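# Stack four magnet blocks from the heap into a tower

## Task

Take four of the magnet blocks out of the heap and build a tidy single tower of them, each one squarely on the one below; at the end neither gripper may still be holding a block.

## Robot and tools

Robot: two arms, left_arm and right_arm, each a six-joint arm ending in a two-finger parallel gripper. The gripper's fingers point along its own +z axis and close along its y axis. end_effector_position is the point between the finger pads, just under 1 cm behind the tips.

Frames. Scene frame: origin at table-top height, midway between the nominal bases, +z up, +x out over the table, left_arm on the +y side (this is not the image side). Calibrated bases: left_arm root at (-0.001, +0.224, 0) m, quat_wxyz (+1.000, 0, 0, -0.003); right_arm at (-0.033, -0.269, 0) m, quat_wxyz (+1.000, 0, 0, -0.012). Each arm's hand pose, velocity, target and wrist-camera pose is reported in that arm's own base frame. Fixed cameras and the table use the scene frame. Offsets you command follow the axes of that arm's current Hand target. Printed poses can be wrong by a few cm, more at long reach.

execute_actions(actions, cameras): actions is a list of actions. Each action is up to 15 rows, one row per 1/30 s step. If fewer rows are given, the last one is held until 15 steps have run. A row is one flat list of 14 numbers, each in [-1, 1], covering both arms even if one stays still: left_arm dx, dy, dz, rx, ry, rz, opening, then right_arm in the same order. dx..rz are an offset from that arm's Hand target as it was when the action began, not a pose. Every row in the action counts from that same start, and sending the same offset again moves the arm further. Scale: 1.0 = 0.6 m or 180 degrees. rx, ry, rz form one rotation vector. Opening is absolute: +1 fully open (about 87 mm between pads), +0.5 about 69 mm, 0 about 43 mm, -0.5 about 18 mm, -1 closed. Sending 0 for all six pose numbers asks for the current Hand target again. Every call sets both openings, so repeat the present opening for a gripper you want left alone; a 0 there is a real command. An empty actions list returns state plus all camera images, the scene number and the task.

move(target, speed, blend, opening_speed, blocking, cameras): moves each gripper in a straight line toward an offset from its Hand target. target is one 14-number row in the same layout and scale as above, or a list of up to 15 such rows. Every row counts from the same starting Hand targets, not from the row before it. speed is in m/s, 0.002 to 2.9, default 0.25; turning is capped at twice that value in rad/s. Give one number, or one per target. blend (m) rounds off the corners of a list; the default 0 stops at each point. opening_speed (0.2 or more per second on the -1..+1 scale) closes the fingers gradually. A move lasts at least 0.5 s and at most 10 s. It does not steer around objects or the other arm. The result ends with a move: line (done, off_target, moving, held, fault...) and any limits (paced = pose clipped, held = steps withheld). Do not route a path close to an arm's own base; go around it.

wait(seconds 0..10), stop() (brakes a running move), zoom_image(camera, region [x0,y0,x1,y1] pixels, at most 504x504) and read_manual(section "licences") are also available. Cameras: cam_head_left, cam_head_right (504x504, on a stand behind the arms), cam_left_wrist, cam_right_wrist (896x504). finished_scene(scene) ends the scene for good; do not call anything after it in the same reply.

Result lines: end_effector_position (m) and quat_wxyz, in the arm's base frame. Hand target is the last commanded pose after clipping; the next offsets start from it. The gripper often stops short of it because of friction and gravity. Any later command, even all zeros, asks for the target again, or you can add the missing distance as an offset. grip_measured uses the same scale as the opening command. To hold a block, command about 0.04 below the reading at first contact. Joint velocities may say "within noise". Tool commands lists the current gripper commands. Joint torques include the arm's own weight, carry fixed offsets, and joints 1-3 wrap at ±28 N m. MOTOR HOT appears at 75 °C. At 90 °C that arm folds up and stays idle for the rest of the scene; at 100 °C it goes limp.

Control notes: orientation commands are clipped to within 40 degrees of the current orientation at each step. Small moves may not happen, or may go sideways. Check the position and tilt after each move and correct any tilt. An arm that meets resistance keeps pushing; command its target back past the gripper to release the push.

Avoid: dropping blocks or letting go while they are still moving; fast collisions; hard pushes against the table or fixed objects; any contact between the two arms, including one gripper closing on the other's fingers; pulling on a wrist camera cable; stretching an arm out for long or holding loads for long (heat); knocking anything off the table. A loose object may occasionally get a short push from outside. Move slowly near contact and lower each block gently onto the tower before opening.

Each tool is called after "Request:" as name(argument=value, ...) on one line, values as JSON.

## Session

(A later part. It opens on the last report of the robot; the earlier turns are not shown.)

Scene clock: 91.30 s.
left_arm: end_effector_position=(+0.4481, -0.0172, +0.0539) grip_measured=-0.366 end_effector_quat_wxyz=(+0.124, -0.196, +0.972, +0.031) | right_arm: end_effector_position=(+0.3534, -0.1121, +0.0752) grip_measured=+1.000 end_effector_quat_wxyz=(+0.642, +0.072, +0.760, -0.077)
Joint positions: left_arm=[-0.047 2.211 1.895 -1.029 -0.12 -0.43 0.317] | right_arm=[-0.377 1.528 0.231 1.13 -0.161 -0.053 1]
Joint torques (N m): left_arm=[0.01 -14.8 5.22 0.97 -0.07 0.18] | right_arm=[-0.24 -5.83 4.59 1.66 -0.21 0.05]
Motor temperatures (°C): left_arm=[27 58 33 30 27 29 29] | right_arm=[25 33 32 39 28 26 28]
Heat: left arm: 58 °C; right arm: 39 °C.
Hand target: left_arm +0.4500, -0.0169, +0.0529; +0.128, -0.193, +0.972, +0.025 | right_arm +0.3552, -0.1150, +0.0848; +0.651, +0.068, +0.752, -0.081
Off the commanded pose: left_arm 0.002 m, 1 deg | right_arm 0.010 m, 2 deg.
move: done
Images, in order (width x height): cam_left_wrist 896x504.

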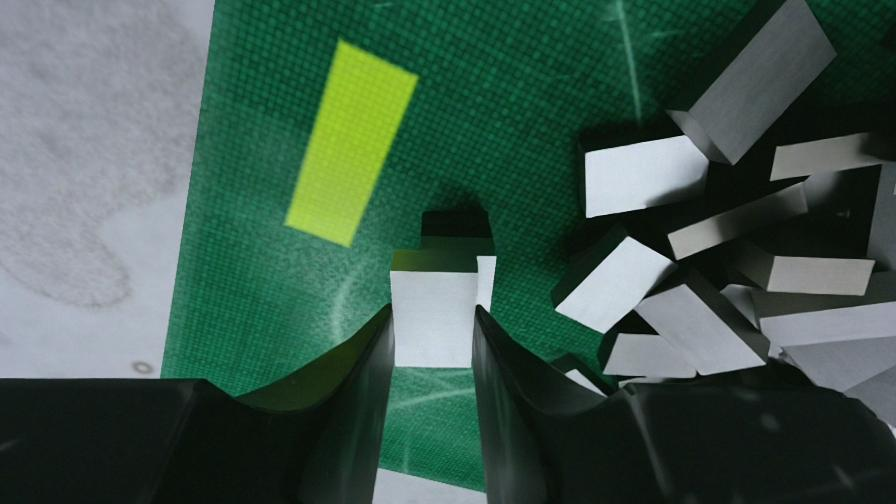

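Request:
move(target=[0.0107,-0.0142,0.002,0,0,0,-0.45,0,0,0,0,0,0,1], speed=0.08, cameras=["cam_left_wrist"])

Request:
zoom_image(camera="cam_left_wrist", region=[340, 180, 540, 380])

Scene clock: 92.43 s.
left_arm: end_effector_position=(+0.4460, -0.0233, +0.0494) grip_measured=-0.366 end_effector_quat_wxyz=(+0.121, -0.192, +0.973, +0.031) | right_arm: end_effector_position=(+0.3534, -0.1121, +0.0752) grip_measured=+1.000 end_effector_quat_wxyz=(+0.642, +0.072, +0.760, -0.077)
Joint positions: left_arm=[-0.06 2.211 1.878 -1.018 -0.12 -0.436 0.317] | right_arm=[-0.377 1.528 0.231 1.13 -0.161 -0.053 1]
Joint torques (N m): left_arm=[-0.49 -15.31 5.03 0.99 -0.09 0.1] | right_arm=[-0.24 -5.85 4.59 1.66 -0.22 0.05]
Motor temperatures (°C): left_arm=[27 59 33 30 27 29 29] | right_arm=[25 33 32 39 28 26 28]
Heat: left arm: 59 °C; right arm: 39 °C.
Hand target: left_arm +0.4478, -0.0269, +0.0500; +0.128, -0.193, +0.972, +0.025 | right_arm +0.3552, -0.1150, +0.0848; +0.651, +0.068, +0.752, -0.081
Off the commanded pose: left_arm 0.004 m, 1 deg | right_arm 0.010 m, 2 deg.
move: done
Images, in order (width x height): cam_left_wrist 896x504.

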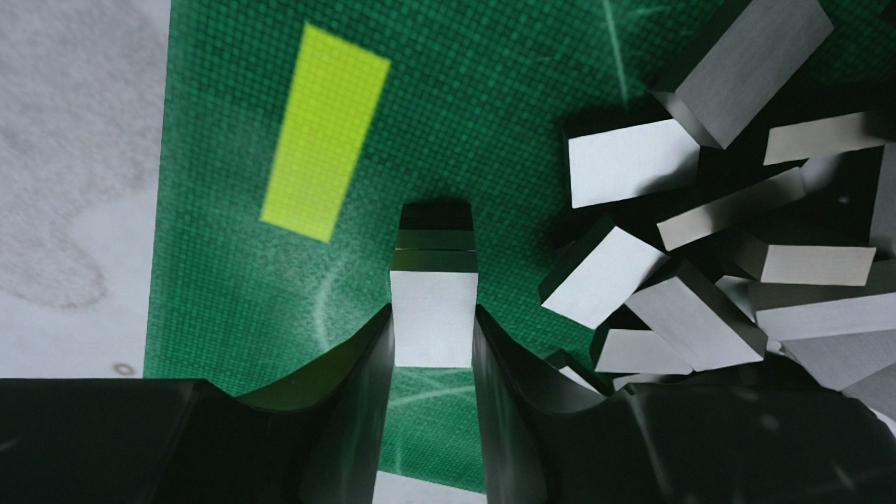

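Scaled by 2.520 from the camera's 896x504 image, which has a finer 1280x720 frame.

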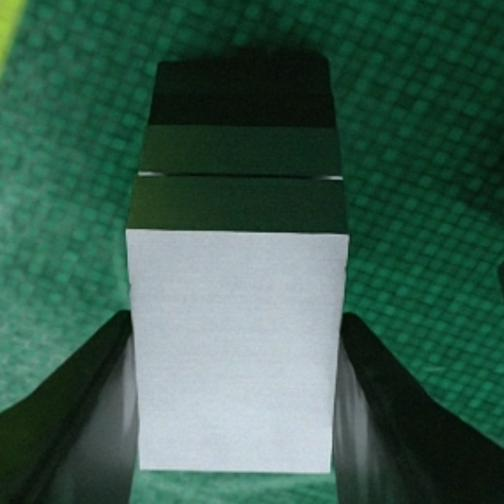

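Request:
move(target=[0.0058,0,0.0088,0,0,0,-0.45,0,0,0,0,0,0,1], speed=0.06, cameras=["cam_left_wrist"])

Request:
zoom_image(camera="cam_left_wrist", region=[340, 180, 540, 380])

Scene clock: 93.37 s.
left_arm: end_effector_position=(+0.4453, -0.0233, +0.0451) grip_measured=-0.366 end_effector_quat_wxyz=(+0.120, -0.192, +0.973, +0.031) | right_arm: end_effector_position=(+0.3534, -0.1121, +0.0752) grip_measured=+1.000 end_effector_quat_wxyz=(+0.642, +0.072, +0.760, -0.077)
Joint positions: left_arm=[-0.06 2.211 1.861 -1.002 -0.12 -0.437 0.317] | right_arm=[-0.377 1.528 0.231 1.13 -0.161 -0.053 1]
Joint torques (N m): left_arm=[-0.68 -15.71 3.93 1.07 -0.09 0.03] | right_arm=[-0.23 -5.85 4.57 1.66 -0.21 0.04]
Motor temperatures (°C): left_arm=[27 59 33 30 27 29 29] | right_arm=[25 33 32 39 28 26 28]
Heat: left arm: 59 °C; right arm: 39 °C.
Hand target: left_arm +0.4459, -0.0276, +0.0440; +0.128, -0.193, +0.972, +0.025 | right_arm +0.3552, -0.1150, +0.0848; +0.651, +0.068, +0.752, -0.081
Off the commanded pose: left_arm 0.005 m, 1 deg | right_arm 0.010 m, 2 deg.
move: done
Images, in order (width x height): cam_left_wrist 896x504.

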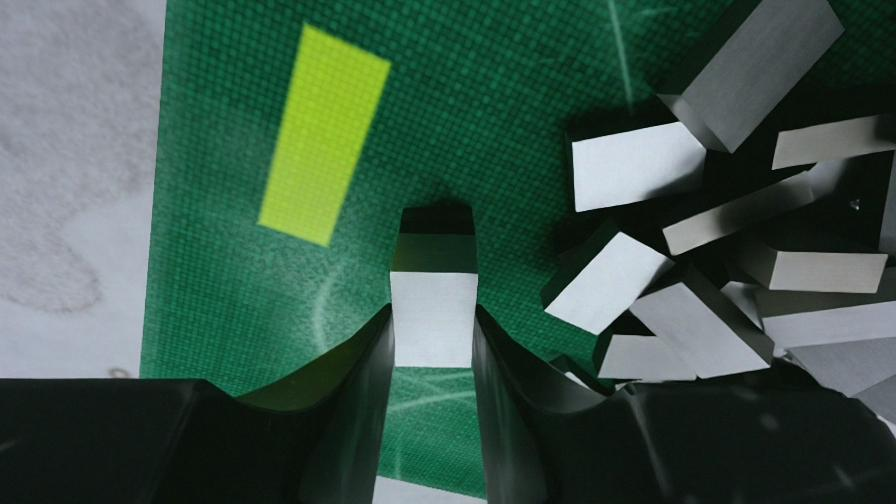

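Scaled by 2.520 from the camera's 896x504 image, which has a finer 1280x720 frame.

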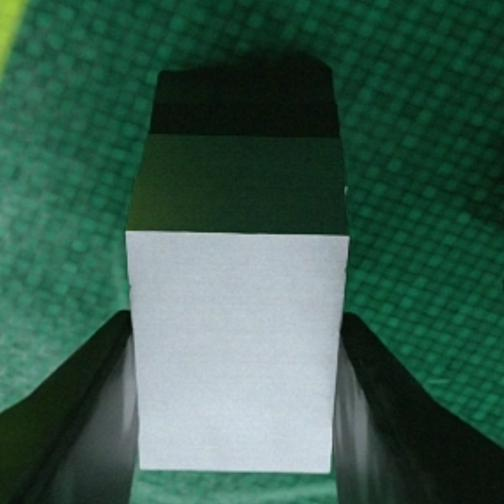

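Request:
move(target=[[0.001,0,0.004,0,0,0,-0.45,0,0,0,0,0,0,1],[0.001,0,0.004,0,0,0,-0.14,0,0,0,0,0,0,1],[-0.032,0,-0.11,0,0,0,-0.14,0,0,0,0,0,0,1]], speed=[0.05,0.1,0.15], opening_speed=1.5, cameras=["cam_left_wrist","cam_head_right","cam_head_left"])

Request:
zoom_image(camera="cam_left_wrist", region=[340, 80, 540, 280])

Request:
zoom_image(camera="cam_head_right", region=[120, 190, 200, 270])

Scene clock: 96.23 s.
left_arm: end_effector_position=(+0.4437, -0.0233, +0.1048) grip_measured=-0.140 end_effector_quat_wxyz=(+0.120, -0.193, +0.973, +0.031) | right_arm: end_effector_position=(+0.3534, -0.1121, +0.0752) grip_measured=+1.000 end_effector_quat_wxyz=(+0.642, +0.072, +0.760, -0.077)
Joint positions: left_arm=[-0.06 2.207 2.092 -1.238 -0.12 -0.438 0.43] | right_arm=[-0.377 1.528 0.231 1.13 -0.161 -0.053 1]
Joint torques (N m): left_arm=[-0.54 -14.41 8.28 0.65 -0.08 0.05] | right_arm=[-0.24 -5.83 4.6 1.66 -0.22 0.05]
Motor temperatures (°C): left_arm=[27 59 33 30 27 29 29] | right_arm=[25 33 32 39 28 26 28]
Heat: left arm: 59 °C; right arm: 39 °C.
Hand target: left_arm +0.4474, -0.0271, +0.1127; +0.128, -0.193, +0.972, +0.025 | right_arm +0.3552, -0.1150, +0.0848; +0.651, +0.068, +0.752, -0.081
Off the commanded pose: left_arm 0.010 m, 1 deg | right_arm 0.010 m, 2 deg.
move: done
Images, in order (width x height): cam_head_left 504x504, cam_head_right 504x504, cam_left_wrist 896x504.

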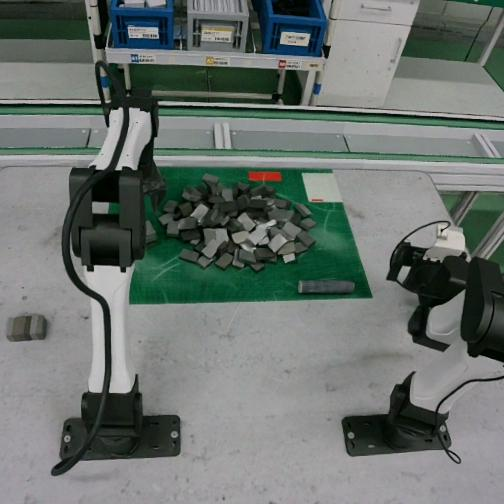

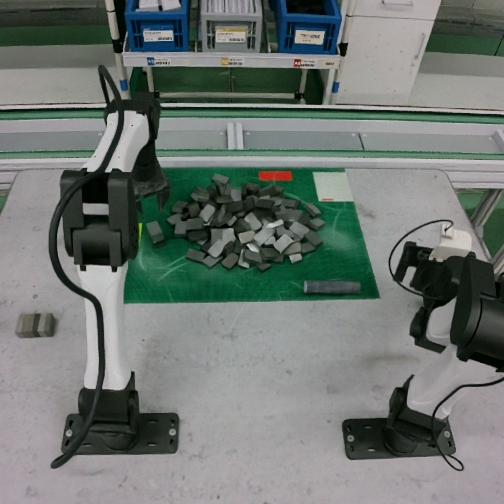

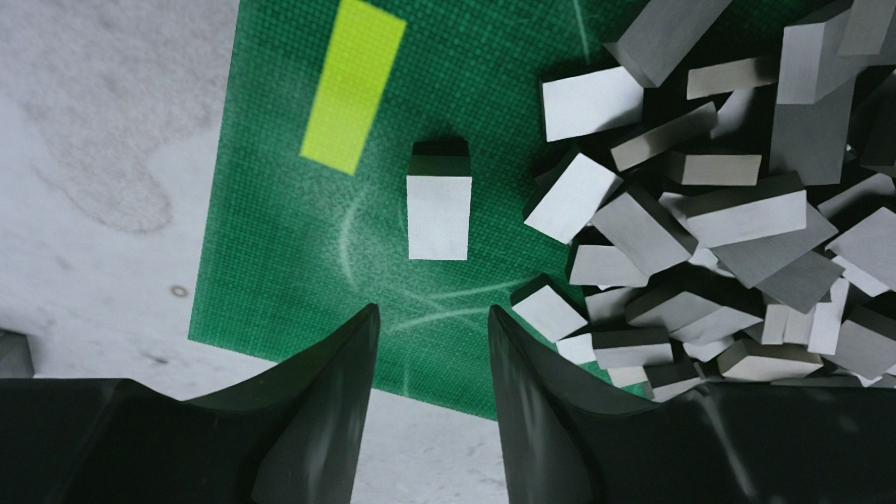

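Scaled by 2.520 from the camera's 896x504 image, which has a finer 1280x720 frame.

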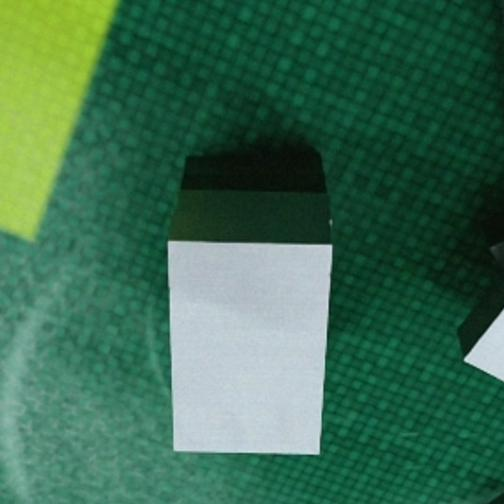

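Scaled by 6.300 from the camera's 504x504 image, which has a finer 720x720 frame.

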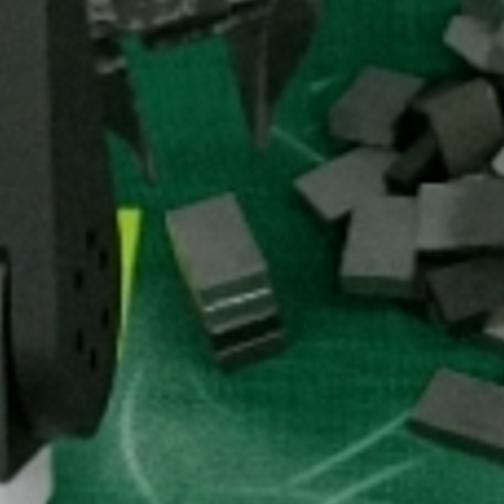

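Request:
finished_scene(scene=2)

The scene is finished: the task was done.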